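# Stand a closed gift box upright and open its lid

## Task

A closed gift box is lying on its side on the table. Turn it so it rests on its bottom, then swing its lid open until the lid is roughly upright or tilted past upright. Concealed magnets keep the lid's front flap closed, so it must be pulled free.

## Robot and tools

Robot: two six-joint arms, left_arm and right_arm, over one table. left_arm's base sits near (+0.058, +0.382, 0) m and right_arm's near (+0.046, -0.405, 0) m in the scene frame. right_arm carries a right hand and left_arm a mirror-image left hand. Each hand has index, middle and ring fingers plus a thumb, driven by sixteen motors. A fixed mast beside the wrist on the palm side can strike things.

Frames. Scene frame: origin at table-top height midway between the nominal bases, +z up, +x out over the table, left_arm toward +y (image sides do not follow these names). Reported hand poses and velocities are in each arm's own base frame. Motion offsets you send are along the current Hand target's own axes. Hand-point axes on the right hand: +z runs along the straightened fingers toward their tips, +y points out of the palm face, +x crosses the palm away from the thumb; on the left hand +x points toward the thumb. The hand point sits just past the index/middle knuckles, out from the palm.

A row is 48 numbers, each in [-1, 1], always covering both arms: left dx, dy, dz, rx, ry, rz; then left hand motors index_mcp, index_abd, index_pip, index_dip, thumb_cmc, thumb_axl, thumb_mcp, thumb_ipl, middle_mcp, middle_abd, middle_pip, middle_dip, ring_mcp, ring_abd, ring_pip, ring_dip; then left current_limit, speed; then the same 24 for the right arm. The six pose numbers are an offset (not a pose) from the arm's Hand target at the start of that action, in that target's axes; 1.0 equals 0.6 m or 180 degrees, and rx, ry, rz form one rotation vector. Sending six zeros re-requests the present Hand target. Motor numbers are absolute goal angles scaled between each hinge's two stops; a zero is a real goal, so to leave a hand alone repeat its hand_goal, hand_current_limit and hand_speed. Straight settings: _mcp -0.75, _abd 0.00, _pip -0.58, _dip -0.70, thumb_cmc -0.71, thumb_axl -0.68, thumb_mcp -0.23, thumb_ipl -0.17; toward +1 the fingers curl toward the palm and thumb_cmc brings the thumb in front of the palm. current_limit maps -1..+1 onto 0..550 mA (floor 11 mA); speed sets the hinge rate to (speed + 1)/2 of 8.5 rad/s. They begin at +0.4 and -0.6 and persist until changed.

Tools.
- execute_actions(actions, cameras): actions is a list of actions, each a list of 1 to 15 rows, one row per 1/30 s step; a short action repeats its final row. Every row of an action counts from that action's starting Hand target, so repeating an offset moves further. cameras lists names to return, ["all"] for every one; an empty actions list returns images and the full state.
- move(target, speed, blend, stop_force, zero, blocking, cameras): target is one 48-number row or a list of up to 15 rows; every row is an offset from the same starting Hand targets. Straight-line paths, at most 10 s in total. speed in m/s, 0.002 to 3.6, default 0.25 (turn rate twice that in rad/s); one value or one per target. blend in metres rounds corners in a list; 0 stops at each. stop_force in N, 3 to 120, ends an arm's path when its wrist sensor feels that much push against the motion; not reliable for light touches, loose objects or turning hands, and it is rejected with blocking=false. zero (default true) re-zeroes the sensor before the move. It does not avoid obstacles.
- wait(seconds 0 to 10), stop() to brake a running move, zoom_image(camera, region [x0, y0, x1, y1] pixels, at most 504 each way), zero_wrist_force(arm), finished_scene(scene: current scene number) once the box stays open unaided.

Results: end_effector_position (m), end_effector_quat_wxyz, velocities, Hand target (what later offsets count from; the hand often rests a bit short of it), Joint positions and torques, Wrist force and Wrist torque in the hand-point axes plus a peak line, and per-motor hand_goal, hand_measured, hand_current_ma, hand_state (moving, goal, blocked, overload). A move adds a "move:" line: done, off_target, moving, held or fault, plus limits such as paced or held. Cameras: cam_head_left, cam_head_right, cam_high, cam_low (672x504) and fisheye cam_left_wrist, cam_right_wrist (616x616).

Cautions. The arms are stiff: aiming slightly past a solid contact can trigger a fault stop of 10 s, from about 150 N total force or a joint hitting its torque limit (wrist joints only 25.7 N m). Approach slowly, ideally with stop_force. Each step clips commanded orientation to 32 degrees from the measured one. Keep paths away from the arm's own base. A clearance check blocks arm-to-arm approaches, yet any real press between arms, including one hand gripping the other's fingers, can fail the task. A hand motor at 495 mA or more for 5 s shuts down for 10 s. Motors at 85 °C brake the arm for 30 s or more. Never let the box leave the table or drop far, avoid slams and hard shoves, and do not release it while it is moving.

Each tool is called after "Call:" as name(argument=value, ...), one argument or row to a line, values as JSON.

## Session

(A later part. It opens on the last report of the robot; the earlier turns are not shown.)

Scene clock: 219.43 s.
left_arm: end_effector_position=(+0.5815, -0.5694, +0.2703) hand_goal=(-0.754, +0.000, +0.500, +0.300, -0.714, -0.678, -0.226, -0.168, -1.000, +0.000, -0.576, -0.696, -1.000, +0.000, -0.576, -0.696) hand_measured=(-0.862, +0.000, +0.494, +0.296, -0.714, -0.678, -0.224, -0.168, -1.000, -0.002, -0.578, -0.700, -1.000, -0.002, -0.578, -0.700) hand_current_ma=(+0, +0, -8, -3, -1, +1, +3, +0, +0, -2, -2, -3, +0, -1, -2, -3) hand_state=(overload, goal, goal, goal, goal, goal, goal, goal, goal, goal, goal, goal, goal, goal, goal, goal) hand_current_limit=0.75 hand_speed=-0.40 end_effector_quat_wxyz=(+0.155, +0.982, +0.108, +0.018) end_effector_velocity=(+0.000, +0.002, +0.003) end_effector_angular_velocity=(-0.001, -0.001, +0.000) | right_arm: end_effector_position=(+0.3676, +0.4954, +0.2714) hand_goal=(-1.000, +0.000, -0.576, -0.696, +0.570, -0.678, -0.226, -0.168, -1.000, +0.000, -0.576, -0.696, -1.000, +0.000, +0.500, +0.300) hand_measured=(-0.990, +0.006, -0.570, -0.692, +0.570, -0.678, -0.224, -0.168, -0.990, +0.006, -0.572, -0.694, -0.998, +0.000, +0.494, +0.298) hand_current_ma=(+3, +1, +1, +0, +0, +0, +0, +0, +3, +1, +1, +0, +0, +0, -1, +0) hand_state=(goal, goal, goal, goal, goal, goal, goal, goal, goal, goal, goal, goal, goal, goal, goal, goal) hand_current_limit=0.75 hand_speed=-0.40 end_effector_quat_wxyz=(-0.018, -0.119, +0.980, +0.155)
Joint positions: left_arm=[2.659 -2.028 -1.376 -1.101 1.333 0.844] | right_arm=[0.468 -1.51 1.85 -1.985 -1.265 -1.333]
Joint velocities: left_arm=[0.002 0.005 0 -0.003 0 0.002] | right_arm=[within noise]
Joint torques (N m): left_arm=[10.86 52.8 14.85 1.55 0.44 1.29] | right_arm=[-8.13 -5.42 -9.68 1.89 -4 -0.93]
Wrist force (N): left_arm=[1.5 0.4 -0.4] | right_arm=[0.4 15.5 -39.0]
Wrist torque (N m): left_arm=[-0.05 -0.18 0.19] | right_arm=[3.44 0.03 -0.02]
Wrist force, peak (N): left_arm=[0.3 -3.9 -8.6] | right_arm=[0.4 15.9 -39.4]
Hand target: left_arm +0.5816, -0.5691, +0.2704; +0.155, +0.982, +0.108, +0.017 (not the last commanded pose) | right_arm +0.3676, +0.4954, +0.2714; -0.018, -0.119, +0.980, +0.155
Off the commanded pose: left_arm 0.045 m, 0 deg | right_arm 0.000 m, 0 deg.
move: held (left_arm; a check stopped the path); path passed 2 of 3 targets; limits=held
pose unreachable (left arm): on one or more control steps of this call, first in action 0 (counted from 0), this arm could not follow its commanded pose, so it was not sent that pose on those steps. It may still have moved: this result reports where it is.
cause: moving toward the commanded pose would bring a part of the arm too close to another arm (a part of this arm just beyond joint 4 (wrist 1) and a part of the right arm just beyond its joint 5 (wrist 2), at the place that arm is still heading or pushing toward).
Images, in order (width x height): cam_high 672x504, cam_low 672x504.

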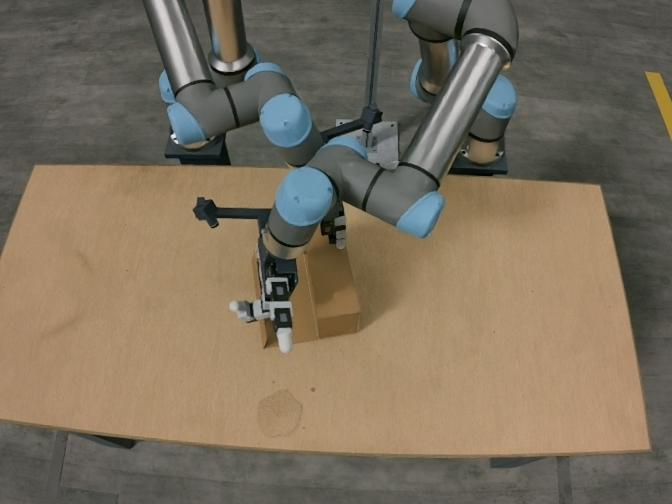

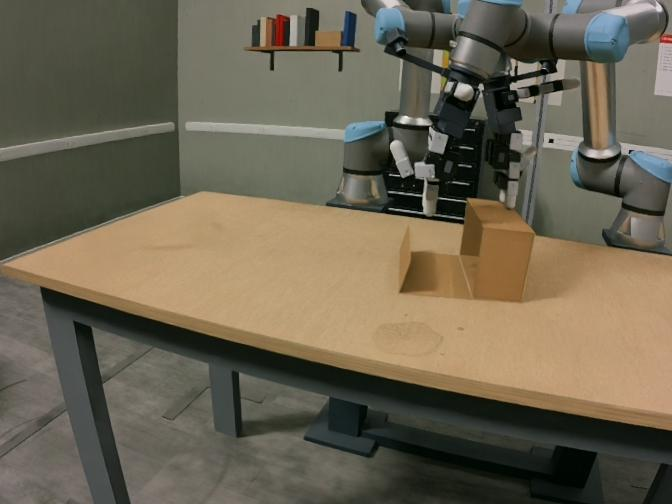

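Call:
move(
  target=[
    [0,0.0258,-0.0793,0,0,0,-0.754,0,-0.576,-0.696,-0.714,-0.678,-0.226,-0.168,-1,0,-0.576,-0.696,-1,0,-0.576,-0.696,0.75,-0.4,0,0.0258,-0.0793,0,0,0,-1,0,-0.576,-0.696,0.571,-0.678,-0.226,-0.168,-1,0,-0.576,-0.696,-1,0,0.5,0.3,0.75,-0.4],
    [0,-0.4323,-0.2281,0,0,0,-0.754,0,-0.576,-0.696,-0.714,-0.678,-0.226,-0.168,-1,0,-0.576,-0.696,-1,0,-0.576,-0.696,0.75,-0.4,0,-0.3424,-0.1989,0,0,0,-1,0,-0.576,-0.696,0.571,-0.678,-0.226,-0.168,-1,0,-0.576,-0.696,-1,0,0.5,0.3,0.75,-0.4],
    [-0.0883,-0.5096,0.0097,0,0,0,-0.754,0,-0.576,-0.696,-0.714,-0.678,-0.226,-0.168,-1,0,-0.576,-0.696,-1,0,-0.576,-0.696,0.75,-0.4,-0.133,-0.4042,-0.0087,0.1,0,0,0.342,0,-0.576,-0.696,-0.714,-0.678,-0.226,-0.168,0.342,0,-0.576,-0.696,0.342,0,-0.576,-0.696,0.75,-0.2],
  ],
  speed=[0.05,0.2,0.2],
  cameras=["cam_low","cam_high"],
)

Call:
zoom_image(
  camera="cam_low",
  region=[370, 110, 570, 310],
)

Call:
zoom_image(
  camera="cam_high",
  region=[200, 200, 420, 370],
)

Scene clock: 272.47 s.
left_arm: end_effector_position=(+0.4670, -0.2985, +0.1704) hand_goal=(-0.754, +0.000, -0.576, -0.696, -0.714, -0.678, -0.226, -0.168, -1.000, +0.000, -0.576, -0.696, -1.000, +0.000, -0.576, -0.696) hand_measured=(-0.862, +0.000, -0.574, -0.694, -0.716, -0.678, -0.224, -0.168, -1.000, -0.002, -0.578, -0.700, -1.000, -0.002, -0.578, -0.700) hand_current_ma=(+0, +0, +2, +3, -1, +1, +3, +0, +0, -2, -2, -3, +0, -1, -2, -3) hand_state=(overload, goal, goal, goal, goal, goal, goal, goal, goal, goal, goal, goal, goal, goal, goal, goal) hand_current_limit=0.75 hand_speed=-0.40 end_effector_quat_wxyz=(+0.155, +0.982, +0.108, +0.017) | right_arm: end_effector_position=(+0.5007, +0.2890, +0.2015) hand_goal=(+0.342, +0.000, -0.576, -0.696, -0.714, -0.678, -0.226, -0.168, +0.342, +0.000, -0.576, -0.696, +0.342, +0.000, -0.576, -0.696) hand_measured=(+0.324, +0.000, -0.576, -0.694, -0.712, -0.678, -0.224, -0.168, +0.322, +0.000, -0.576, -0.694, +0.324, +0.000, -0.576, -0.694) hand_current_ma=(-8, +0, +0, +0, +0, +0, +0, +0, -11, +0, +0, +0, -9, +0, +0, +0) hand_state=(goal, goal, goal, goal, goal, goal, goal, goal, blocked, goal, goal, goal, goal, goal, goal, goal) hand_current_limit=0.75 hand_speed=-0.20 end_effector_quat_wxyz=(+0.001, -0.120, +0.993, +0.000)
Joint positions: left_arm=[3.088 -1.583 -2.197 -0.845 1.269 1.285] | right_arm=[0.132 -1.43 1.829 -1.971 -1.57 -1.68]
Joint torques (N m): left_arm=[-15.05 13.89 11.27 4.4 -2.65 -1.14] | right_arm=[6.97 -19.87 -28.48 -3.72 -2.01 1.59]
Wrist force (N): left_arm=[0.5 0.8 -0.3] | right_arm=[-0.5 0.5 0.2]
Wrist torque (N m): left_arm=[-0.02 -0.07 0.13] | right_arm=[0.14 0.01 -0.11]
Wrist force, peak (N): left_arm=[1.5 1.6 -0.1] | right_arm=[0.6 15.7 -39.3]
Hand target: left_arm +0.4670, -0.2985, +0.1704; +0.155, +0.982, +0.108, +0.017 | right_arm +0.5007, +0.2890, +0.2015; +0.001, -0.120, +0.993, +0.000
Off the commanded pose: left_arm 0.000 m, 0 deg | right_arm 0.000 m, 0 deg.
move: done
Images, in order (width x height): cam_high 672x504, cam_low 672x504.

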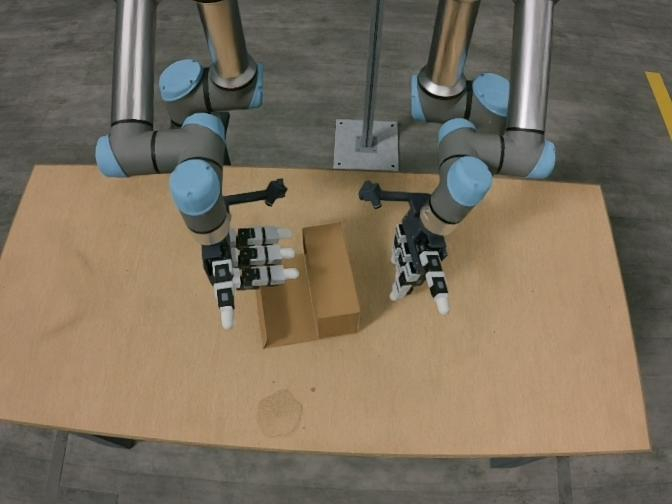

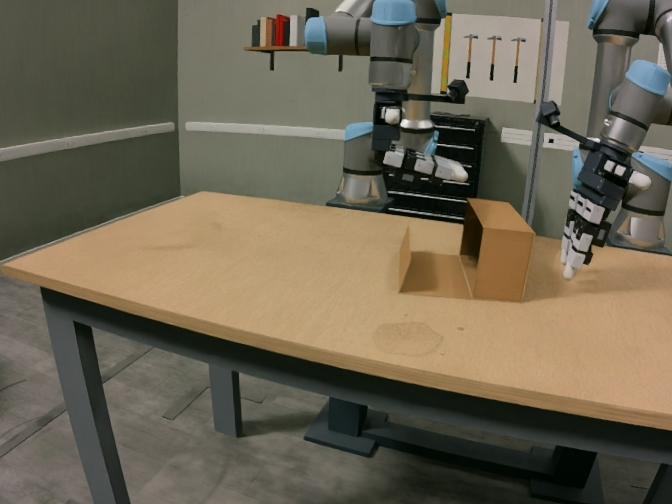

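Scaled by 2.520 from the camera's 672x504 image, which has a finer 960x720 frame.

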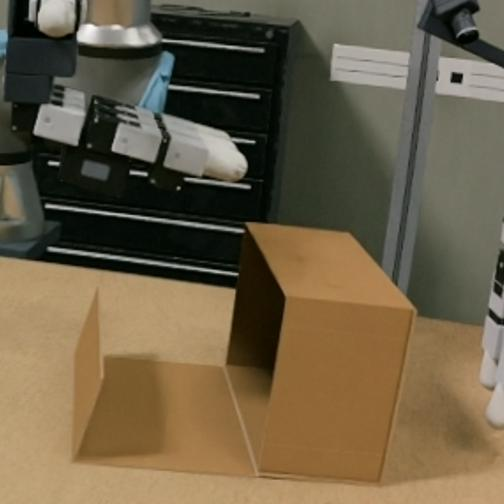

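Scaled by 2.291 from the camera's 672x504 image, which has a finer 960x720 frame.

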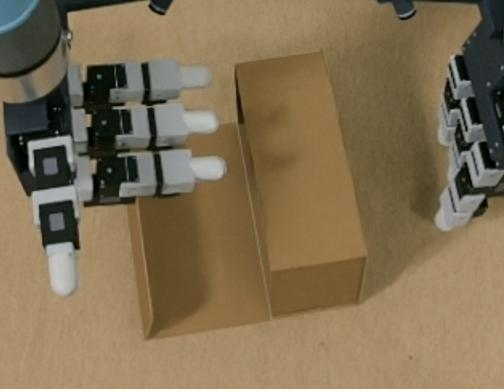

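Call:
move(
  target=[0,0,0,0,0,0,-0.754,0,-0.576,-0.696,-0.714,-0.678,-0.226,-0.168,-1,0,-0.576,-0.696,-1,0,-0.576,-0.696,0.75,-0.4,-0.025,0,0.176,0,0,0,0.342,0,-0.576,-0.696,-0.714,-0.678,-0.226,-0.168,0.342,0,-0.576,-0.696,0.342,0,-0.576,-0.696,0.75,-0.2],
  speed=0.15,
  cameras=["cam_low","cam_high"],
)

Call:
zoom_image(
  camera="cam_low",
  region=[370, 110, 570, 310],
)

Call:
zoom_image(
  camera="cam_high",
  region=[200, 200, 420, 370],
)

Scene clock: 277.83 s.
left_arm: end_effector_position=(+0.4670, -0.2985, +0.1704) hand_goal=(-0.754, +0.000, -0.576, -0.696, -0.714, -0.678, -0.226, -0.168, -1.000, +0.000, -0.576, -0.696, -1.000, +0.000, -0.576, -0.696) hand_measured=(-0.862, +0.000, -0.574, -0.694, -0.716, -0.678, -0.224, -0.168, -1.000, -0.002, -0.578, -0.700, -1.000, -0.002, -0.578, -0.700) hand_current_ma=(+0, +0, +2, +3, -1, +1, +3, +0, +0, -2, -2, -3, +0, -1, -2, -3) hand_state=(overload, goal, goal, goal, goal, goal, goal, goal, goal, goal, goal, goal, goal, goal, goal, goal) hand_current_limit=0.75 hand_speed=-0.40 end_effector_quat_wxyz=(+0.155, +0.982, +0.108, +0.017) | right_arm: end_effector_position=(+0.5154, +0.2926, +0.0960) hand_goal=(+0.342, +0.000, -0.576, -0.696, -0.714, -0.678, -0.226, -0.168, +0.342, +0.000, -0.576, -0.696, +0.342, +0.000, -0.576, -0.696) hand_measured=(+0.324, +0.000, -0.576, -0.694, -0.712, -0.678, -0.224, -0.168, +0.322, +0.000, -0.576, -0.694, +0.324, +0.000, -0.576, -0.694) hand_current_ma=(-8, +0, +0, +0, +0, +0, +0, +0, -11, +0, +0, +0, -9, +0, +0, +0) hand_state=(goal, goal, goal, goal, goal, goal, goal, goal, blocked, goal, goal, goal, goal, goal, goal, goal) hand_current_limit=0.75 hand_speed=-0.20 end_effector_quat_wxyz=(+0.001, -0.120, +0.993, +0.000)
Joint positions: left_arm=[3.088 -1.583 -2.197 -0.845 1.269 1.285] | right_arm=[0.135 -1.264 1.93 -2.238 -1.571 -1.677]
Joint torques (N m): left_arm=[-15.41 14.34 11.2 4.39 -2.61 -1.13] | right_arm=[7.54 -25.63 -12.59 -4.27 2.86 1.81]
Wrist force (N): left_arm=[0.5 0.5 -0.3] | right_arm=[-1.0 0.1 0.5]
Wrist torque (N m): left_arm=[-0.06 -0.08 0.13] | right_arm=[0.07 0.09 -0.16]
Wrist force, peak (N): left_arm=[0.8 0.7 -0.4] | right_arm=[-0.9 0.4 1.3]
Hand target: left_arm +0.4670, -0.2985, +0.1704; +0.155, +0.982, +0.108, +0.017 | right_arm +0.5155, +0.2926, +0.0959; +0.001, -0.120, +0.993, +0.000
Off the commanded pose: left_arm 0.000 m, 0 deg | right_arm 0.000 m, 0 deg.
move: done
Images, in order (width x height): cam_high 672x504, cam_low 672x504.

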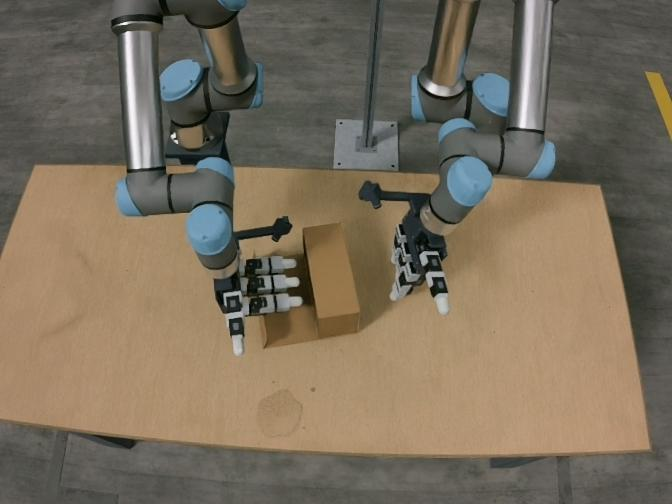

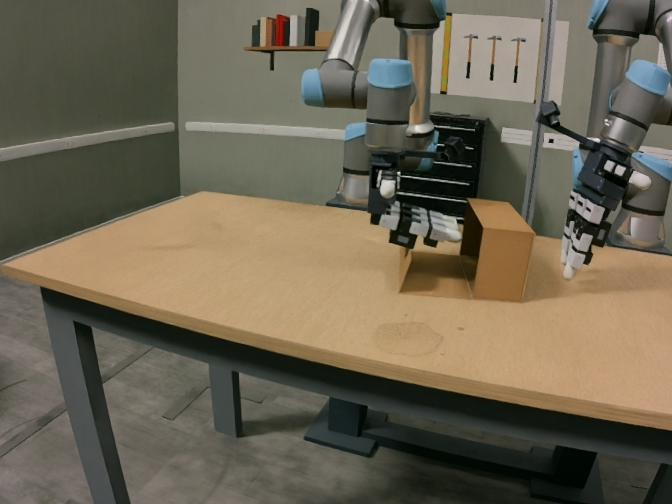

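Scaled by 2.520 from the camera's 672x504 image, which has a finer 960x720 frame.

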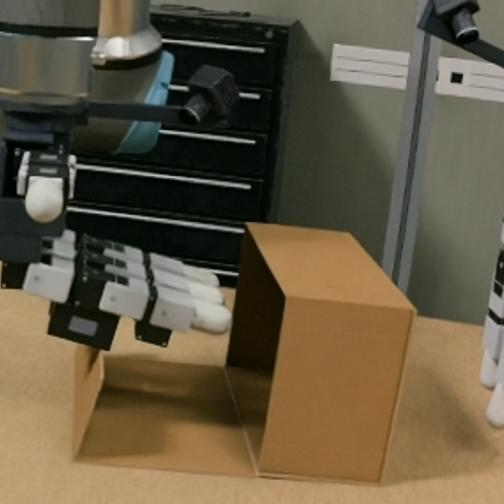

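Scaled by 2.291 from the camera's 672x504 image, which has a finer 960x720 frame.

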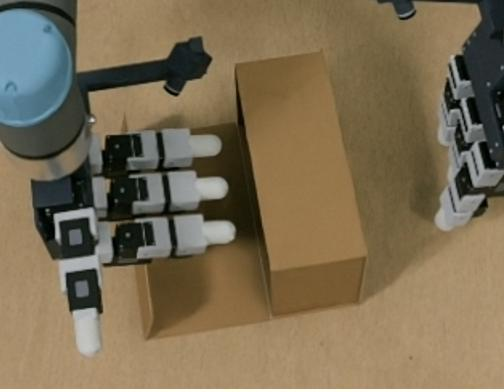

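Call:
move(
  target=[
    [0,-0.0555,-0.018,0,0,0,-0.754,0,-0.576,-0.696,-0.714,-0.678,-0.226,-0.168,-1,0,-0.576,-0.696,-1,0,-0.576,-0.696,0.75,-0.4,0,0.075,0,0,0,0,0.342,0,-0.576,-0.696,-0.714,-0.678,-0.226,-0.168,0.342,0,-0.576,-0.696,0.342,0,-0.576,-0.696,0.75,-0.2],
    [0,-0.0555,-0.018,0,0,0,-0.754,0,-0.576,-0.696,-0.714,-0.678,-0.226,-0.168,-1,0,-0.576,-0.696,-1,0,-0.576,-0.696,0.75,-0.4,0,0.075,-0.04,0,0,0,0.342,0,-0.576,-0.696,-0.714,-0.678,-0.226,-0.168,0.342,0,-0.576,-0.696,0.342,0,-0.576,-0.696,0.75,-0.2],
    [0,-0.0555,-0.018,0,0,0,-0.754,0,-0.576,-0.696,-0.714,-0.678,-0.226,-0.168,-1,0,-0.576,-0.696,-1,0,-0.576,-0.696,0.75,-0.4,0,0.148,-0.0617,0,0,0,0.342,0,-0.576,-0.696,-0.714,-0.678,-0.226,-0.168,0.342,0,-0.576,-0.696,0.342,0,-0.576,-0.696,0.75,-0.2],
  ],
  speed=0.06,
  blend=[0.003,0.01,0],
  cameras=["cam_low","cam_high"],
)

Call:
zoom_image(
  camera="cam_low",
  region=[370, 110, 600, 310],
)

Scene clock: 298.90 s.
left_arm: end_effector_position=(+0.4594, -0.2643, +0.1704) hand_goal=(-0.754, +0.000, -0.576, -0.696, -0.714, -0.678, -0.226, -0.168, -1.000, +0.000, -0.576, -0.696, -1.000, +0.000, -0.576, -0.696) hand_measured=(-0.862, +0.000, -0.574, -0.694, -0.716, -0.678, -0.224, -0.168, -1.000, -0.002, -0.578, -0.700, -1.000, -0.002, -0.578, -0.700) hand_current_ma=(+0, +0, +2, +3, -1, +1, +3, +0, +0, -2, -2, -3, +0, -1, -2, -3) hand_state=(overload, goal, goal, goal, goal, goal, goal, goal, goal, goal, goal, goal, goal, goal, goal, goal) hand_current_limit=0.75 hand_speed=-0.40 end_effector_quat_wxyz=(+0.155, +0.982, +0.108, +0.017) | right_arm: end_effector_position=(+0.4942, +0.3787, +0.1329) hand_goal=(+0.342, +0.000, -0.576, -0.696, -0.714, -0.678, -0.226, -0.168, +0.342, +0.000, -0.576, -0.696, +0.342, +0.000, -0.576, -0.696) hand_measured=(+0.324, +0.000, -0.578, -0.696, -0.712, -0.678, -0.224, -0.168, +0.322, +0.000, -0.576, -0.694, +0.324, +0.000, -0.580, -0.696) hand_current_ma=(-8, +0, +0, +0, +0, +0, +0, +0, -11, +0, +0, +0, -9, +0, +0, +0) hand_state=(goal, goal, goal, goal, goal, goal, goal, goal, blocked, goal, goal, goal, goal, goal, goal, goal) hand_current_limit=0.75 hand_speed=-0.20 end_effector_quat_wxyz=(+0.001, -0.120, +0.993, +0.000)
Joint positions: left_arm=[3.172 -1.532 -2.238 -0.88 1.263 1.372] | right_arm=[0.298 -1.277 1.833 -2.129 -1.571 -1.514]
Joint torques (N m): left_arm=[13.42 26.78 11.38 1.44 -2.64 1.36] | right_arm=[9.55 -26.53 -30.92 -1.39 -2.37 1.64]
Wrist force (N): left_arm=[0.9 0.7 -0.4] | right_arm=[0.4 0.0 0.6]
Wrist torque (N m): left_arm=[-0.05 -0.14 -0.03] | right_arm=[0.20 -0.11 -0.08]
Wrist force, peak (N): left_arm=[1.1 0.9 -0.3] | right_arm=[-1.2 -0.4 0.6]
Hand target: left_arm +0.4594, -0.2643, +0.1704; +0.155, +0.982, +0.108, +0.017 | right_arm +0.4942, +0.3788, +0.1329; +0.001, -0.120, +0.993, +0.000
Off the commanded pose: left_arm 0.000 m, 0 deg | right_arm 0.000 m, 0 deg.
move: done
Images, in order (width x height): cam_high 672x504, cam_low 672x504.

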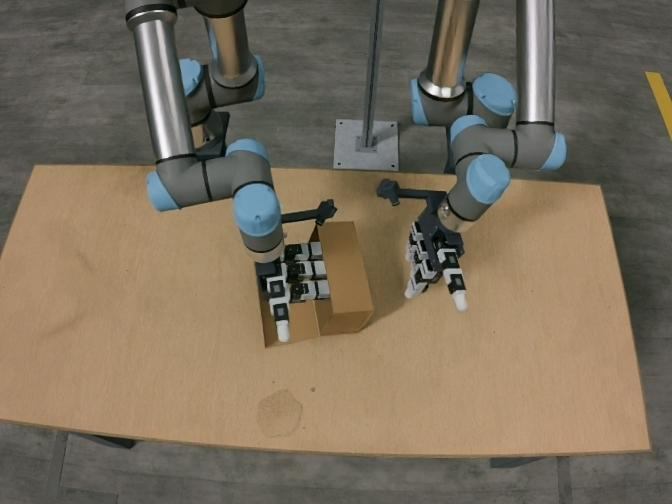

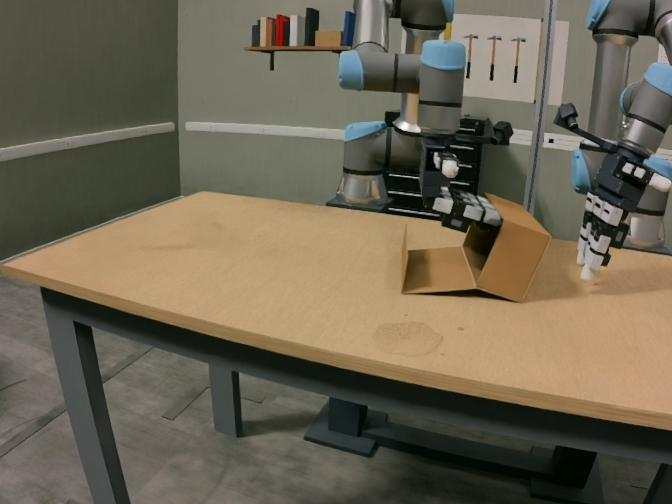

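Scaled by 2.191 from the camera's 672x504 image, which has a finer 960x720 frame.

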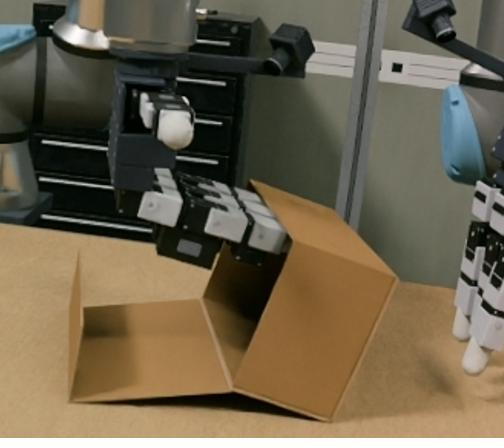

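Call:
move(
  target=[
    [0,0,0,0,0,0,-0.754,0,-0.576,-0.696,-0.714,-0.678,-0.226,-0.168,-1,0,-0.576,-0.696,-1,0,-0.576,-0.696,0.75,-0.4,0,0.0767,0.002,0,0,0,0.342,0,-0.576,-0.696,-0.714,-0.678,-0.226,-0.168,0.342,0,-0.576,-0.696,0.342,0,-0.576,-0.696,0.75,-0.2],
    [0,0,0,0,0,0,-0.754,0,-0.576,-0.696,-0.714,-0.678,-0.226,-0.168,-1,0,-0.576,-0.696,-1,0,-0.576,-0.696,0.75,-0.4,0,0.13,0.022,0,0,0,0.342,0,-0.576,-0.696,-0.714,-0.678,-0.226,-0.168,0.342,0,-0.576,-0.696,0.342,0,-0.576,-0.696,0.75,-0.2],
  ],
  speed=0.05,
  blend=[0.01,0],
  cameras=["cam_low","cam_high"],
)

Call:
zoom_image(
  camera="cam_low",
  region=[370, 110, 620, 310],
)

Scene clock: 305.13 s.
left_arm: end_effector_position=(+0.4594, -0.2643, +0.1704) hand_goal=(-0.754, +0.000, -0.576, -0.696, -0.714, -0.678, -0.226, -0.168, -1.000, +0.000, -0.576, -0.696, -1.000, +0.000, -0.576, -0.696) hand_measured=(-0.862, +0.000, -0.574, -0.694, -0.716, -0.678, -0.224, -0.168, -1.000, -0.002, -0.578, -0.700, -1.000, -0.002, -0.578, -0.700) hand_current_ma=(+0, +0, +2, +3, -1, +1, +3, +0, +0, -2, -2, -3, +0, -1, -2, -3) hand_state=(overload, goal, goal, goal, goal, goal, goal, goal, goal, goal, goal, goal, goal, goal, goal, goal) hand_current_limit=0.75 hand_speed=-0.40 end_effector_quat_wxyz=(+0.155, +0.982, +0.108, +0.017) | right_arm: end_effector_position=(+0.4756, +0.4544, +0.1198) hand_goal=(+0.342, +0.000, -0.576, -0.696, -0.714, -0.678, -0.226, -0.168, +0.342, +0.000, -0.576, -0.696, +0.342, +0.000, -0.576, -0.696) hand_measured=(+0.324, +0.000, -0.580, -0.696, -0.712, -0.678, -0.224, -0.168, +0.322, +0.000, -0.578, -0.694, +0.324, +0.000, -0.580, -0.696) hand_current_ma=(-8, +0, +0, +0, +0, +0, +0, +0, -11, +0, +0, +0, -9, +0, -1, +0) hand_state=(goal, goal, goal, goal, goal, goal, goal, goal, blocked, goal, goal, goal, goal, goal, goal, goal) hand_current_limit=0.75 hand_speed=-0.20 end_effector_quat_wxyz=(+0.001, -0.120, +0.993, +0.000)
Joint positions: left_arm=[3.172 -1.532 -2.238 -0.88 1.263 1.372] | right_arm=[0.434 -1.203 1.768 -2.137 -1.571 -1.378]
Joint torques (N m): left_arm=[13.09 26.3 11.05 1.66 -2.54 1.46] | right_arm=[8.48 -31.92 -29.34 -4.69 -2.26 2.05]
Wrist force (N): left_arm=[0.8 0.7 -0.3] | right_arm=[0.0 0.0 1.0]
Wrist torque (N m): left_arm=[-0.06 -0.13 -0.03] | right_arm=[0.17 -0.08 -0.07]
Wrist force, peak (N): left_arm=[1.1 0.8 -0.5] | right_arm=[0.7 -0.1 1.0]
Hand target: left_arm +0.4594, -0.2643, +0.1704; +0.155, +0.982, +0.108, +0.017 | right_arm +0.4756, +0.4546, +0.1197; +0.001, -0.120, +0.993, +0.000
Off the commanded pose: left_arm 0.000 m, 0 deg | right_arm 0.000 m, 0 deg.
move: done
Images, in order (width x height): cam_high 672x504, cam_low 672x504.

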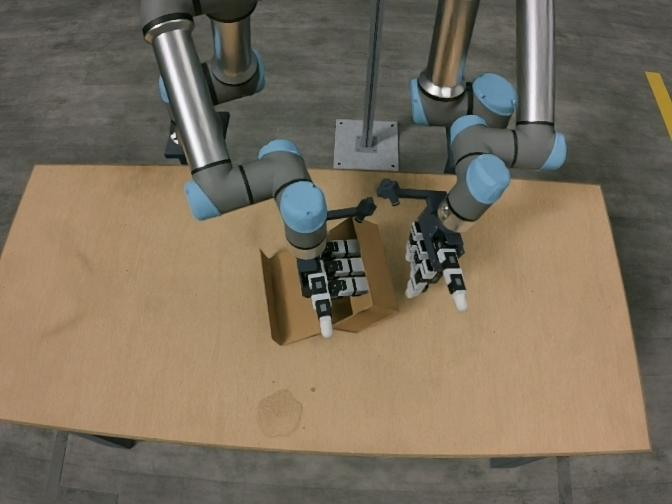

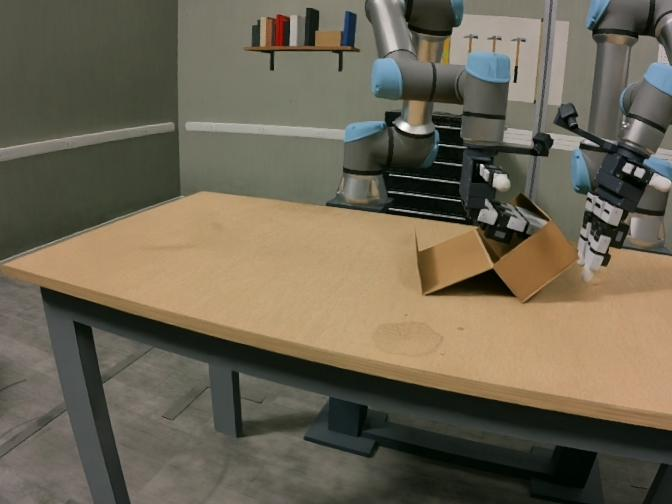

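Scaled by 2.016 from the camera's 672x504 image, which has a finer 960x720 frame.

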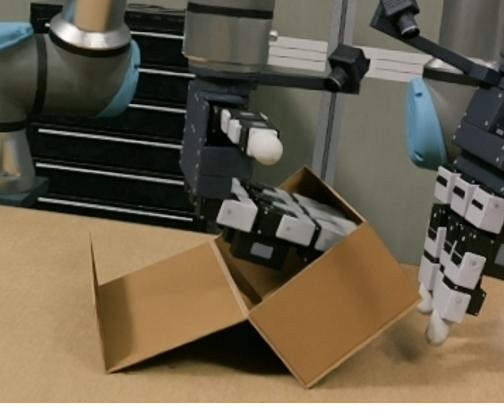

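Call:
move(
  target=[0,0,0,0,0,0,-0.754,0,-0.576,-0.696,-0.714,-0.678,-0.226,-0.168,-1,0,-0.576,-0.696,-1,0,-0.576,-0.696,0.75,-0.4,0,0.0583,-0.0133,0,0,0,0.342,0,-0.576,-0.696,-0.714,-0.678,-0.226,-0.168,0.342,0,-0.576,-0.696,0.342,0,-0.576,-0.696,0.75,-0.2],
  speed=0.04,
  cameras=["cam_low","cam_high"],
)

Call:
zoom_image(
  camera="cam_low",
  region=[370, 110, 620, 310],
)

Scene clock: 310.67 s.
left_arm: end_effector_position=(+0.4594, -0.2643, +0.1704) hand_goal=(-0.754, +0.000, -0.576, -0.696, -0.714, -0.678, -0.226, -0.168, -1.000, +0.000, -0.576, -0.696, -1.000, +0.000, -0.576, -0.696) hand_measured=(-0.862, +0.000, -0.574, -0.694, -0.716, -0.678, -0.224, -0.168, -1.000, -0.002, -0.578, -0.700, -1.000, -0.002, -0.578, -0.700) hand_current_ma=(+0, +0, +2, +3, -1, +1, +3, +0, +0, -2, -2, -3, +0, -1, -2, -3) hand_state=(overload, goal, goal, goal, goal, goal, goal, goal, goal, goal, goal, goal, goal, goal, goal, goal) hand_current_limit=0.75 hand_speed=-0.40 end_effector_quat_wxyz=(+0.155, +0.982, +0.108, +0.017) | right_arm: end_effector_position=(+0.4686, +0.4824, +0.1263) hand_goal=(+0.342, +0.000, -0.576, -0.696, -0.714, -0.678, -0.226, -0.168, +0.342, +0.000, -0.576, -0.696, +0.342, +0.000, -0.576, -0.696) hand_measured=(+0.324, +0.000, -0.580, -0.696, -0.712, -0.678, -0.224, -0.168, +0.322, +0.000, -0.578, -0.696, +0.324, +0.000, -0.582, -0.696) hand_current_ma=(-8, +0, -1, +0, +0, +0, +0, +0, -11, +0, +0, +0, -9, +0, -1, +0) hand_state=(goal, goal, goal, goal, goal, goal, goal, goal, blocked, goal, goal, goal, goal, goal, goal, goal) hand_current_limit=0.75 hand_speed=-0.20 end_effector_quat_wxyz=(+0.001, -0.120, +0.993, +0.000)
Joint positions: left_arm=[3.172 -1.532 -2.238 -0.88 1.263 1.372] | right_arm=[0.482 -1.186 1.723 -2.11 -1.571 -1.331]
Joint torques (N m): left_arm=[14.25 26.93 10.79 1.62 -2.61 1.31] | right_arm=[-11.22 -51.02 -12.69 -4.29 -0.33 -1.67]
Wrist force (N): left_arm=[0.7 0.5 -0.5] | right_arm=[-0.2 0.0 0.5]
Wrist torque (N m): left_arm=[-0.06 -0.12 -0.04] | right_arm=[0.08 -0.05 0.01]
Wrist force, peak (N): left_arm=[1.2 0.8 -0.4] | right_arm=[0.1 1.6 0.5]
Hand target: left_arm +0.4594, -0.2643, +0.1704; +0.155, +0.982, +0.108, +0.017 | right_arm +0.4687, +0.4823, +0.1263; +0.001, -0.120, +0.993, +0.000 (not the last commanded pose)
Off the commanded pose: left_arm 0.000 m, 0 deg | right_arm 0.006 m, 0 deg.
move: held (right_arm; a check stopped the path); limits=held
pose unreachable (right arm): on one or more control steps of this call, first in action 0 (counted from 0), this arm could not follow its commanded pose, so it was not sent that pose on those steps. It may still have moved: this result reports where it is.
cause: moving toward the commanded pose would bring a part of the arm too close to another arm (a part of this arm just beyond joint 6 (wrist 3) and a part of the left arm just beyond its joint 6 (wrist 3), 6 mm apart when this arm was first held).
Images, in order (width x height): cam_high 672x504, cam_low 672x504.

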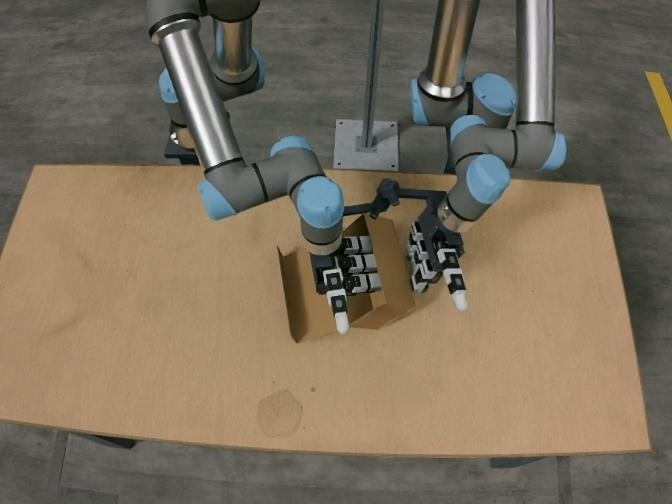

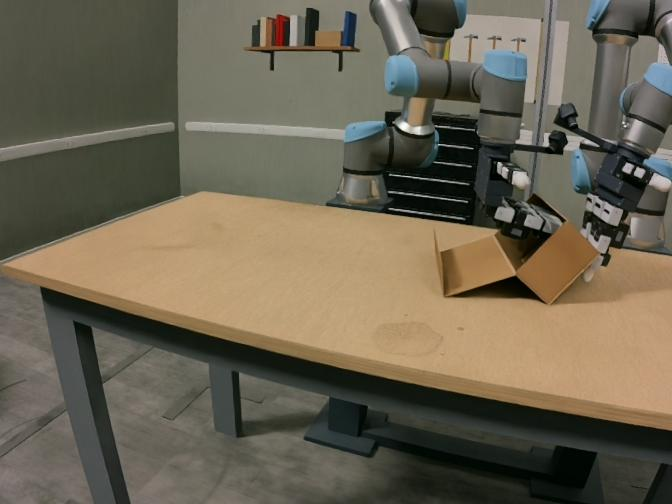

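Scaled by 2.016 from the camera's 672x504 image, which has a finer 960x720 frame.

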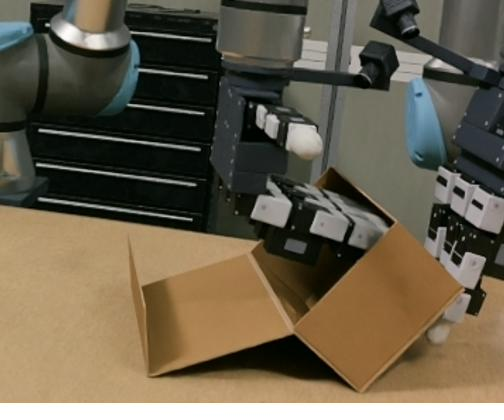

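Call:
move(
  target=[0,-0.0793,-0.0258,0,0,0,-0.754,0,-0.576,-0.696,-0.714,-0.678,-0.226,-0.168,-1,0,-0.576,-0.696,-1,0,-0.576,-0.696,0.75,-0.4,0,0,0,0,0,0,0.342,0,-0.576,-0.696,-0.714,-0.678,-0.226,-0.168,0.342,0,-0.576,-0.696,0.342,0,-0.576,-0.696,0.75,-0.2],
  speed=0.05,
  cameras=["cam_low","cam_high"],
)

Call:
zoom_image(
  camera="cam_low",
  region=[400, 110, 650, 310],
)

Scene clock: 319.87 s.
left_arm: end_effector_position=(+0.4486, -0.2156, +0.1704) hand_goal=(-0.754, +0.000, -0.576, -0.696, -0.714, -0.678, -0.226, -0.168, -1.000, +0.000, -0.576, -0.696, -1.000, +0.000, -0.576, -0.696) hand_measured=(-0.862, +0.000, -0.574, -0.694, -0.716, -0.678, -0.224, -0.168, -1.000, -0.002, -0.578, -0.700, -1.000, -0.002, -0.578, -0.700) hand_current_ma=(+0, +0, +2, +3, -1, +1, +3, +0, +0, -2, -2, -3, +0, -1, -2, -3) hand_state=(overload, goal, goal, goal, goal, goal, goal, goal, goal, goal, goal, goal, goal, goal, goal, goal) hand_current_limit=0.75 hand_speed=-0.40 end_effector_quat_wxyz=(+0.155, +0.982, +0.108, +0.017) | right_arm: end_effector_position=(+0.4687, +0.4823, +0.1263) hand_goal=(+0.342, +0.000, -0.576, -0.696, -0.714, -0.678, -0.226, -0.168, +0.342, +0.000, -0.576, -0.696, +0.342, +0.000, -0.576, -0.696) hand_measured=(+0.324, +0.000, -0.580, -0.696, -0.712, -0.678, -0.224, -0.168, +0.322, +0.000, -0.578, -0.696, +0.324, +0.000, -0.582, -0.696) hand_current_ma=(-8, +0, -1, +0, +0, +0, +0, +0, -11, +0, +0, +0, -9, +0, -1, +0) hand_state=(goal, goal, goal, goal, goal, goal, goal, goal, blocked, goal, goal, goal, goal, goal, goal, goal) hand_current_limit=0.75 hand_speed=-0.20 end_effector_quat_wxyz=(+0.001, -0.120, +0.993, +0.000)
Joint positions: left_arm=[3.299 -1.467 -2.285 -0.94 1.258 1.506] | right_arm=[0.481 -1.186 1.724 -2.11 -1.571 -1.331]
Joint torques (N m): left_arm=[13.5 24.9 11.69 1.45 -2.63 1.38] | right_arm=[-9.95 -49.32 -13.91 -4.55 -1.61 -1.67]
Wrist force (N): left_arm=[0.8 0.6 -0.6] | right_arm=[-0.1 0.3 0.3]
Wrist torque (N m): left_arm=[-0.07 -0.12 -0.02] | right_arm=[0.13 -0.05 0.02]
Wrist force, peak (N): left_arm=[1.0 1.0 -0.4] | right_arm=[-0.6 0.0 0.3]
Hand target: left_arm +0.4485, -0.2155, +0.1704; +0.155, +0.982, +0.108, +0.017 | right_arm +0.4687, +0.4823, +0.1263; +0.001, -0.120, +0.993, +0.000
Off the commanded pose: left_arm 0.000 m, 0 deg | right_arm 0.000 m, 0 deg.
move: done
Images, in order (width x height): cam_high 672x504, cam_low 672x504.

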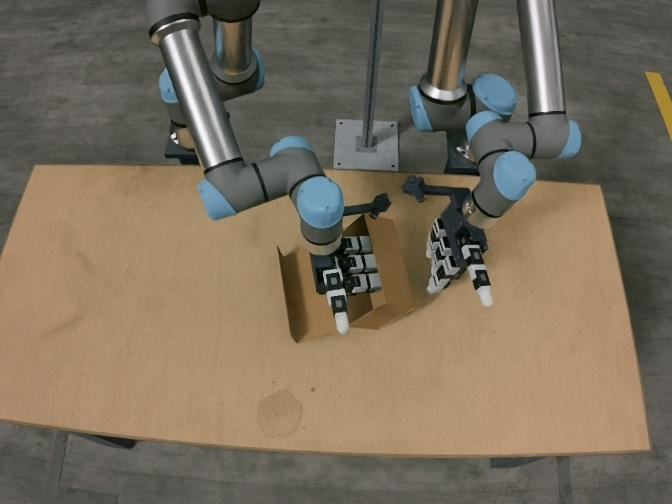

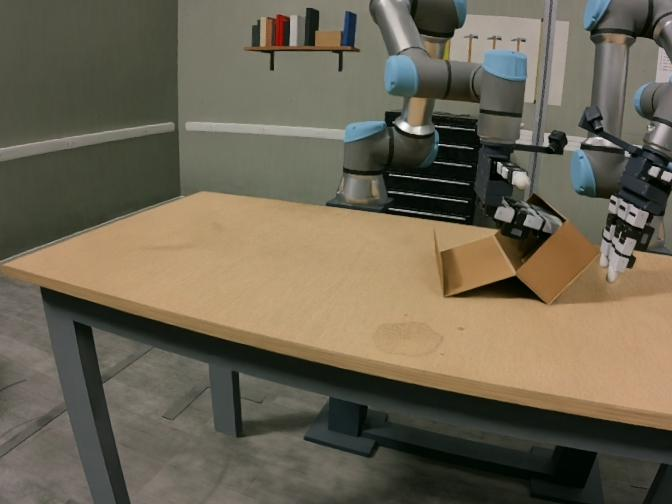

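Scaled by 2.016 from the camera's 672x504 image, which has a finer 960x720 frame.

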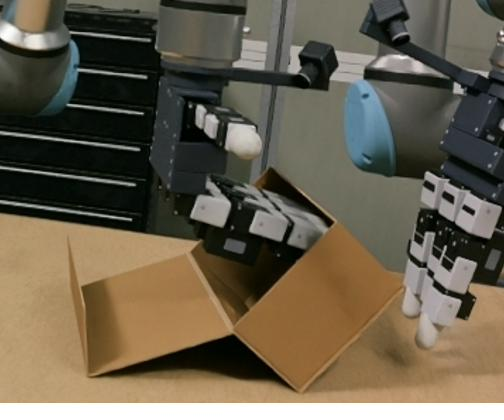

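Call:
move(
  target=[
    [0,-0.1585,-0.0515,0,0,0,-0.754,0,-0.576,-0.696,-0.714,-0.678,-0.226,-0.168,-1,0,-0.576,-0.696,-1,0,-0.576,-0.696,0.75,-0.4,0,0.0,-0.0,0,0,0,0.342,0,-0.576,-0.696,-0.714,-0.678,-0.226,-0.168,0.342,0,-0.576,-0.696,0.342,0,-0.576,-0.696,0.75,-0.2],
    [0,-0.1585,-0.0515,0,0,0,-0.754,0,-0.576,-0.696,-0.714,-0.678,-0.226,-0.168,-1,0,-0.576,-0.696,-1,0,-0.576,-0.696,0.75,-0.4,0,0.0195,-0.0395,0.167,0,0,0.342,0,-0.576,-0.696,-0.714,-0.678,-0.226,-0.168,0.342,0,-0.576,-0.696,0.342,0,-0.576,-0.696,0.75,-0.2],
    [0,-0.1585,-0.0515,0,0,0,-0.754,0,-0.576,-0.696,-0.714,-0.678,-0.226,-0.168,-1,0,-0.576,-0.696,-1,0,-0.576,-0.696,0.75,-0.4,0,0.0962,0.0,0.167,0,0,0.342,0,-0.576,-0.696,-0.714,-0.678,-0.226,-0.168,0.342,0,-0.576,-0.696,0.342,0,-0.576,-0.696,0.75,-0.2],
  ],
  speed=[0.1,0.15,0.05],
  blend=[0.01,0.005,0],
  cameras=["cam_low","cam_high"],
)

Call:
zoom_image(
  camera="cam_low",
  region=[420, 110, 670, 310],
)

Scene clock: 337.60 s.
left_arm: end_effector_position=(+0.4268, -0.1179, +0.1705) hand_goal=(-0.754, +0.000, -0.576, -0.696, -0.714, -0.678, -0.226, -0.168, -1.000, +0.000, -0.576, -0.696, -1.000, +0.000, -0.576, -0.696) hand_measured=(-0.862, +0.000, -0.574, -0.694, -0.716, -0.678, -0.224, -0.168, -1.000, -0.002, -0.578, -0.700, -1.000, -0.002, -0.578, -0.700) hand_current_ma=(+0, +0, +2, +3, -1, +1, +3, +0, +0, -2, -2, -3, +0, -1, -2, -3) hand_state=(overload, goal, goal, goal, goal, goal, goal, goal, goal, goal, goal, goal, goal, goal, goal, goal) hand_current_limit=0.75 hand_speed=-0.40 end_effector_quat_wxyz=(+0.155, +0.982, +0.108, +0.017) | right_arm: end_effector_position=(+0.4549, +0.5382, +0.1264) hand_goal=(+0.342, +0.000, -0.576, -0.696, -0.714, -0.678, -0.226, -0.168, +0.342, +0.000, -0.576, -0.696, +0.342, +0.000, -0.576, -0.696) hand_measured=(+0.328, +0.000, -0.580, -0.696, -0.712, -0.678, -0.224, -0.168, +0.326, +0.000, -0.578, -0.696, +0.328, +0.000, -0.582, -0.696) hand_current_ma=(-5, +0, -1, +0, +0, +0, +0, +0, -8, +0, +0, +0, -6, +0, -1, +0) hand_state=(goal, goal, goal, goal, goal, goal, goal, goal, goal, goal, goal, goal, goal, goal, goal, goal) hand_current_limit=0.75 hand_speed=-0.20 end_effector_quat_wxyz=(+0.032, -0.116, +0.959, -0.257)
Joint positions: left_arm=[3.576 -1.374 -2.332 -1.074 1.264 1.796] | right_arm=[0.747 -0.995 1.319 -1.623 -2.025 -1.002]
Joint torques (N m): left_arm=[13.56 20.39 12.05 1.16 1.8 1.42] | right_arm=[7.69 -38.92 -31.04 -0.9 2.08 1.95]
Wrist force (N): left_arm=[1.6 0.3 -0.6] | right_arm=[0.2 -0.5 1.3]
Wrist torque (N m): left_arm=[-0.14 -0.18 0.02] | right_arm=[0.06 -0.11 -0.04]
Wrist force, peak (N): left_arm=[1.6 0.0 -1.1] | right_arm=[-0.1 -0.6 1.7]
Hand target: left_arm +0.4268, -0.1179, +0.1705; +0.155, +0.982, +0.108, +0.017 | right_arm +0.4549, +0.5383, +0.1263; +0.032, -0.116, +0.959, -0.257
Off the commanded pose: left_arm 0.000 m, 0 deg | right_arm 0.000 m, 0 deg.
move: done
Images, in order (width x height): cam_high 672x504, cam_low 672x504.

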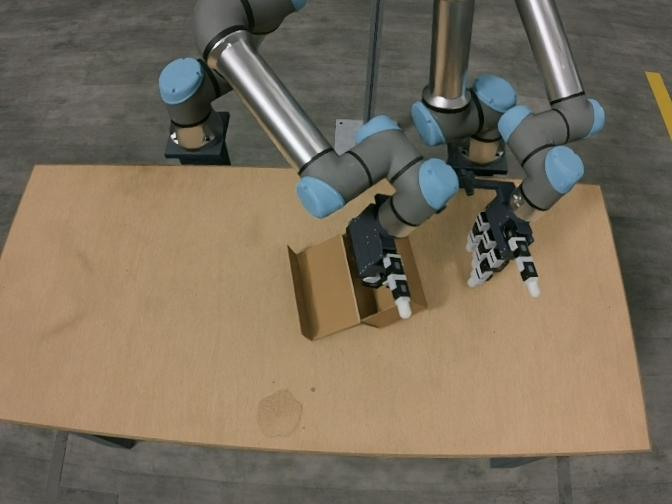

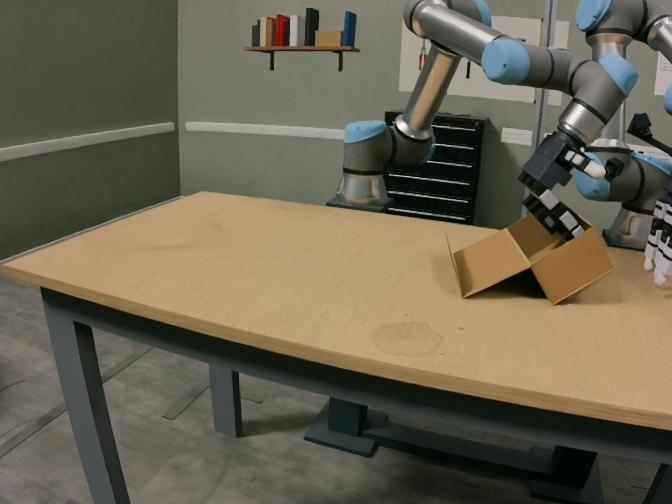

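Scaled by 2.016 from the camera's 672x504 image, which has a finer 960x720 frame.

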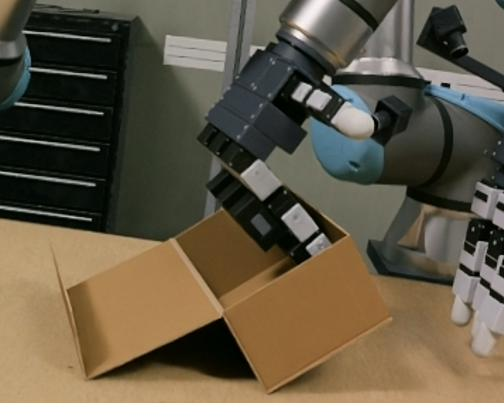

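Call:
move(
  target=[0,0,0,0,0,0,-0.754,0,-0.576,-0.696,-0.714,-0.678,-0.226,-0.168,-1,0,-0.576,-0.696,-1,0,-0.576,-0.696,0.4,-0.4,0,0.0817,-0.0087,0,0,0,0.342,0,-0.576,-0.696,-0.714,-0.678,-0.226,-0.168,0.342,0,-0.576,-0.696,0.342,0,-0.576,-0.696,0.75,-0.2],
  speed=0.05,
  cameras=["cam_low"],
)

Call:
zoom_image(
  camera="cam_low",
  region=[420, 110, 670, 310],
)

Scene clock: 343.50 s.
left_arm: end_effector_position=(+0.4268, -0.1179, +0.1705) hand_goal=(-0.754, +0.000, -0.576, -0.696, -0.714, -0.678, -0.226, -0.168, -1.000, +0.000, -0.576, -0.696, -1.000, +0.000, -0.576, -0.696) hand_measured=(-0.862, +0.000, -0.574, -0.694, -0.716, -0.678, -0.224, -0.168, -1.000, -0.002, -0.578, -0.700, -1.000, -0.002, -0.578, -0.700) hand_current_ma=(+0, +0, +2, +3, -1, +1, +3, +0, +0, -2, -2, -3, +0, -1, -2, -3) hand_state=(overload, goal, goal, goal, goal, goal, goal, goal, goal, goal, goal, goal, goal, goal, goal, goal) hand_current_limit=0.40 hand_speed=-0.40 end_effector_quat_wxyz=(+0.155, +0.982, +0.108, +0.017) | right_arm: end_effector_position=(+0.4441, +0.5820, +0.1063) hand_goal=(+0.342, +0.000, -0.576, -0.696, -0.714, -0.678, -0.226, -0.168, +0.342, +0.000, -0.576, -0.696, +0.342, +0.000, -0.576, -0.696) hand_measured=(+0.328, +0.000, -0.580, -0.696, -0.712, -0.678, -0.224, -0.168, +0.326, +0.000, -0.578, -0.696, +0.328, +0.000, -0.582, -0.696) hand_current_ma=(-5, +0, -1, +0, +0, +0, +0, +0, -8, +0, +0, +0, -6, +0, -1, +0) hand_state=(goal, goal, goal, goal, goal, goal, goal, goal, goal, goal, goal, goal, goal, goal, goal, goal) hand_current_limit=0.75 hand_speed=-0.20 end_effector_quat_wxyz=(+0.032, -0.116, +0.959, -0.257)
Joint positions: left_arm=[3.576 -1.374 -2.332 -1.074 1.264 1.796] | right_arm=[0.801 -0.909 1.223 -1.588 -2.01 -0.944]
Joint torques (N m): left_arm=[13.47 19.29 11.56 1.19 1.85 1.35] | right_arm=[9.27 -41.77 -31.06 -1.24 2.08 1.89]
Wrist force (N): left_arm=[1.2 0.2 -0.8] | right_arm=[0.0 -0.5 1.3]
Wrist torque (N m): left_arm=[-0.12 -0.13 -0.01] | right_arm=[0.07 -0.10 -0.02]
Wrist force, peak (N): left_arm=[1.7 0.1 -0.9] | right_arm=[0.4 -0.9 1.9]
Hand target: left_arm +0.4268, -0.1179, +0.1705; +0.155, +0.982, +0.108, +0.017 | right_arm +0.4441, +0.5821, +0.1063; +0.032, -0.116, +0.959, -0.257
Off the commanded pose: left_arm 0.000 m, 0 deg | right_arm 0.000 m, 0 deg.
move: done
Images, in order (width x height): cam_low 672x504.

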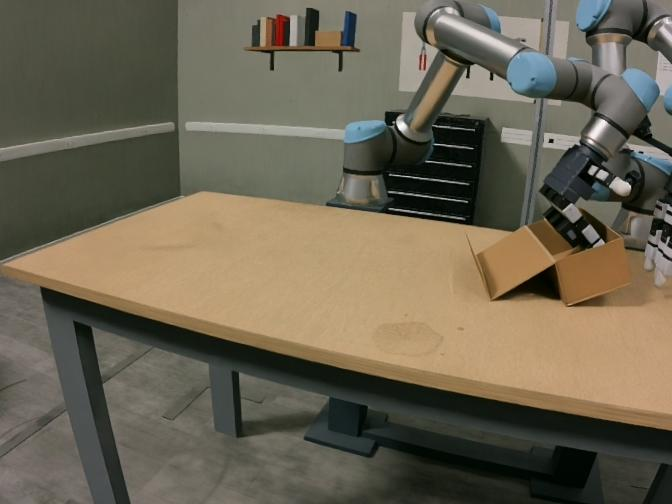

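Scaled by 2.016 from the camera's 672x504 image, which has a finer 960x720 frame.

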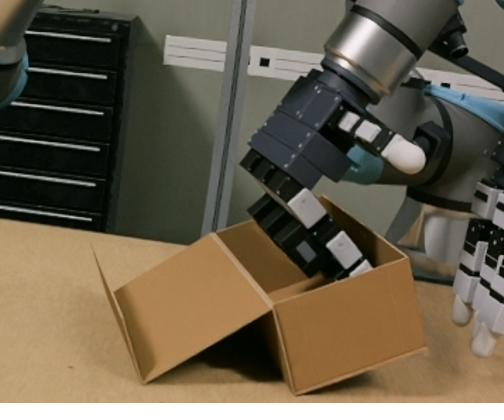

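Call:
move(
  target=[0,0,0,0,0,0,-0.754,0,-0.576,-0.696,-0.714,-0.678,-0.226,-0.168,-1,0,-0.576,-0.696,-1,0,-0.576,-0.696,0.4,-0.4,0,0.085,0.002,0,0,0,0.342,0,-0.576,-0.696,-0.714,-0.678,-0.226,-0.168,0.342,0,-0.576,-0.696,0.342,0,-0.576,-0.696,0.75,-0.2],
  speed=0.05,
  cameras=["cam_low"],
)

Call:
zoom_image(
  camera="cam_low",
  region=[420, 110, 670, 310],
)

Scene clock: 346.67 s.
left_arm: end_effector_position=(+0.4268, -0.1179, +0.1705) hand_goal=(-0.754, +0.000, -0.576, -0.696, -0.714, -0.678, -0.226, -0.168, -1.000, +0.000, -0.576, -0.696, -1.000, +0.000, -0.576, -0.696) hand_measured=(-0.862, +0.000, -0.574, -0.694, -0.716, -0.678, -0.224, -0.168, -1.000, -0.002, -0.578, -0.700, -1.000, -0.002, -0.578, -0.700) hand_current_ma=(+0, +0, +2, +3, -1, +1, +3, +0, +0, -2, -2, -3, +0, -1, -2, -3) hand_state=(overload, goal, goal, goal, goal, goal, goal, goal, goal, goal, goal, goal, goal, goal, goal, goal) hand_current_limit=0.40 hand_speed=-0.40 end_effector_quat_wxyz=(+0.155, +0.982, +0.108, +0.017) | right_arm: end_effector_position=(+0.4405, +0.5962, +0.0973) hand_goal=(+0.342, +0.000, -0.576, -0.696, -0.714, -0.678, -0.226, -0.168, +0.342, +0.000, -0.576, -0.696, +0.342, +0.000, -0.576, -0.696) hand_measured=(+0.328, +0.000, -0.580, -0.696, -0.712, -0.678, -0.224, -0.168, +0.326, +0.000, -0.578, -0.696, +0.328, +0.000, -0.582, -0.696) hand_current_ma=(-5, +0, -1, +0, +0, +0, +0, +0, -7, +0, +0, +0, -6, +0, -1, +0) hand_state=(goal, goal, goal, goal, goal, goal, goal, goal, goal, goal, goal, goal, goal, goal, goal, goal) hand_current_limit=0.75 hand_speed=-0.20 end_effector_quat_wxyz=(+0.032, -0.116, +0.959, -0.257)
Joint positions: left_arm=[3.576 -1.374 -2.332 -1.074 1.264 1.796] | right_arm=[0.818 -0.878 1.193 -1.581 -2.005 -0.926]
Joint torques (N m): left_arm=[13.48 19.65 11.23 1.29 1.94 1.31] | right_arm=[-8.62 -63.74 -16.88 -3.74 -3.46 -1.75]
Wrist force (N): left_arm=[1.3 0.1 -0.8] | right_arm=[-0.4 -0.6 0.7]
Wrist torque (N m): left_arm=[-0.14 -0.15 0.01] | right_arm=[0.03 -0.04 0.06]
Wrist force, peak (N): left_arm=[1.5 0.2 -1.1] | right_arm=[0.2 1.6 1.2]
Hand target: left_arm +0.4268, -0.1179, +0.1705; +0.155, +0.982, +0.108, +0.017 | right_arm +0.4406, +0.5961, +0.0974; +0.032, -0.116, +0.959, -0.257 (not the last commanded pose)
Off the commanded pose: left_arm 0.000 m, 0 deg | right_arm 0.034 m, 0 deg.
move: held (right_arm; a check stopped the path); limits=held
pose unreachable (right arm): on one or more control steps of this call, first in action 0 (counted from 0), this arm could not follow its commanded pose, so it was not sent that pose on those steps. It may still have moved: this result reports where it is.
cause: moving toward the commanded pose would bring a part of the arm too close to another arm (a part of this arm just beyond joint 5 (wrist 2) and a part of the left arm just beyond its joint 6 (wrist 3), at the place that arm is still heading or pushing toward).
Images, in order (width x height): cam_low 672x504.

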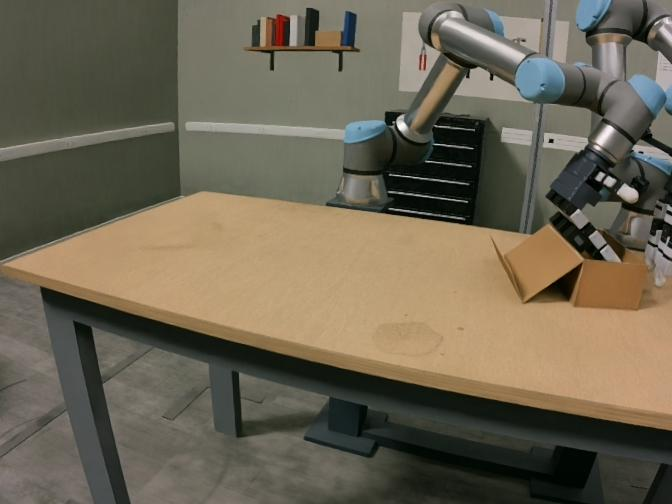

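Scaled by 2.016 from the camera's 672x504 image, which has a finer 960x720 frame.

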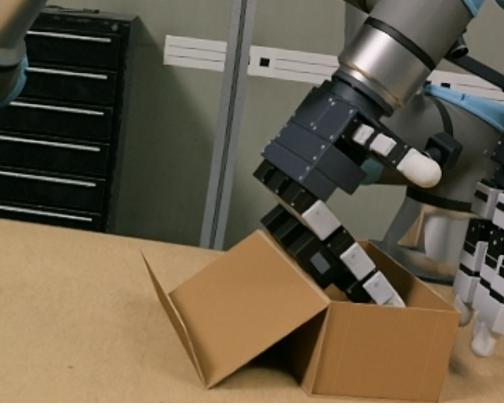

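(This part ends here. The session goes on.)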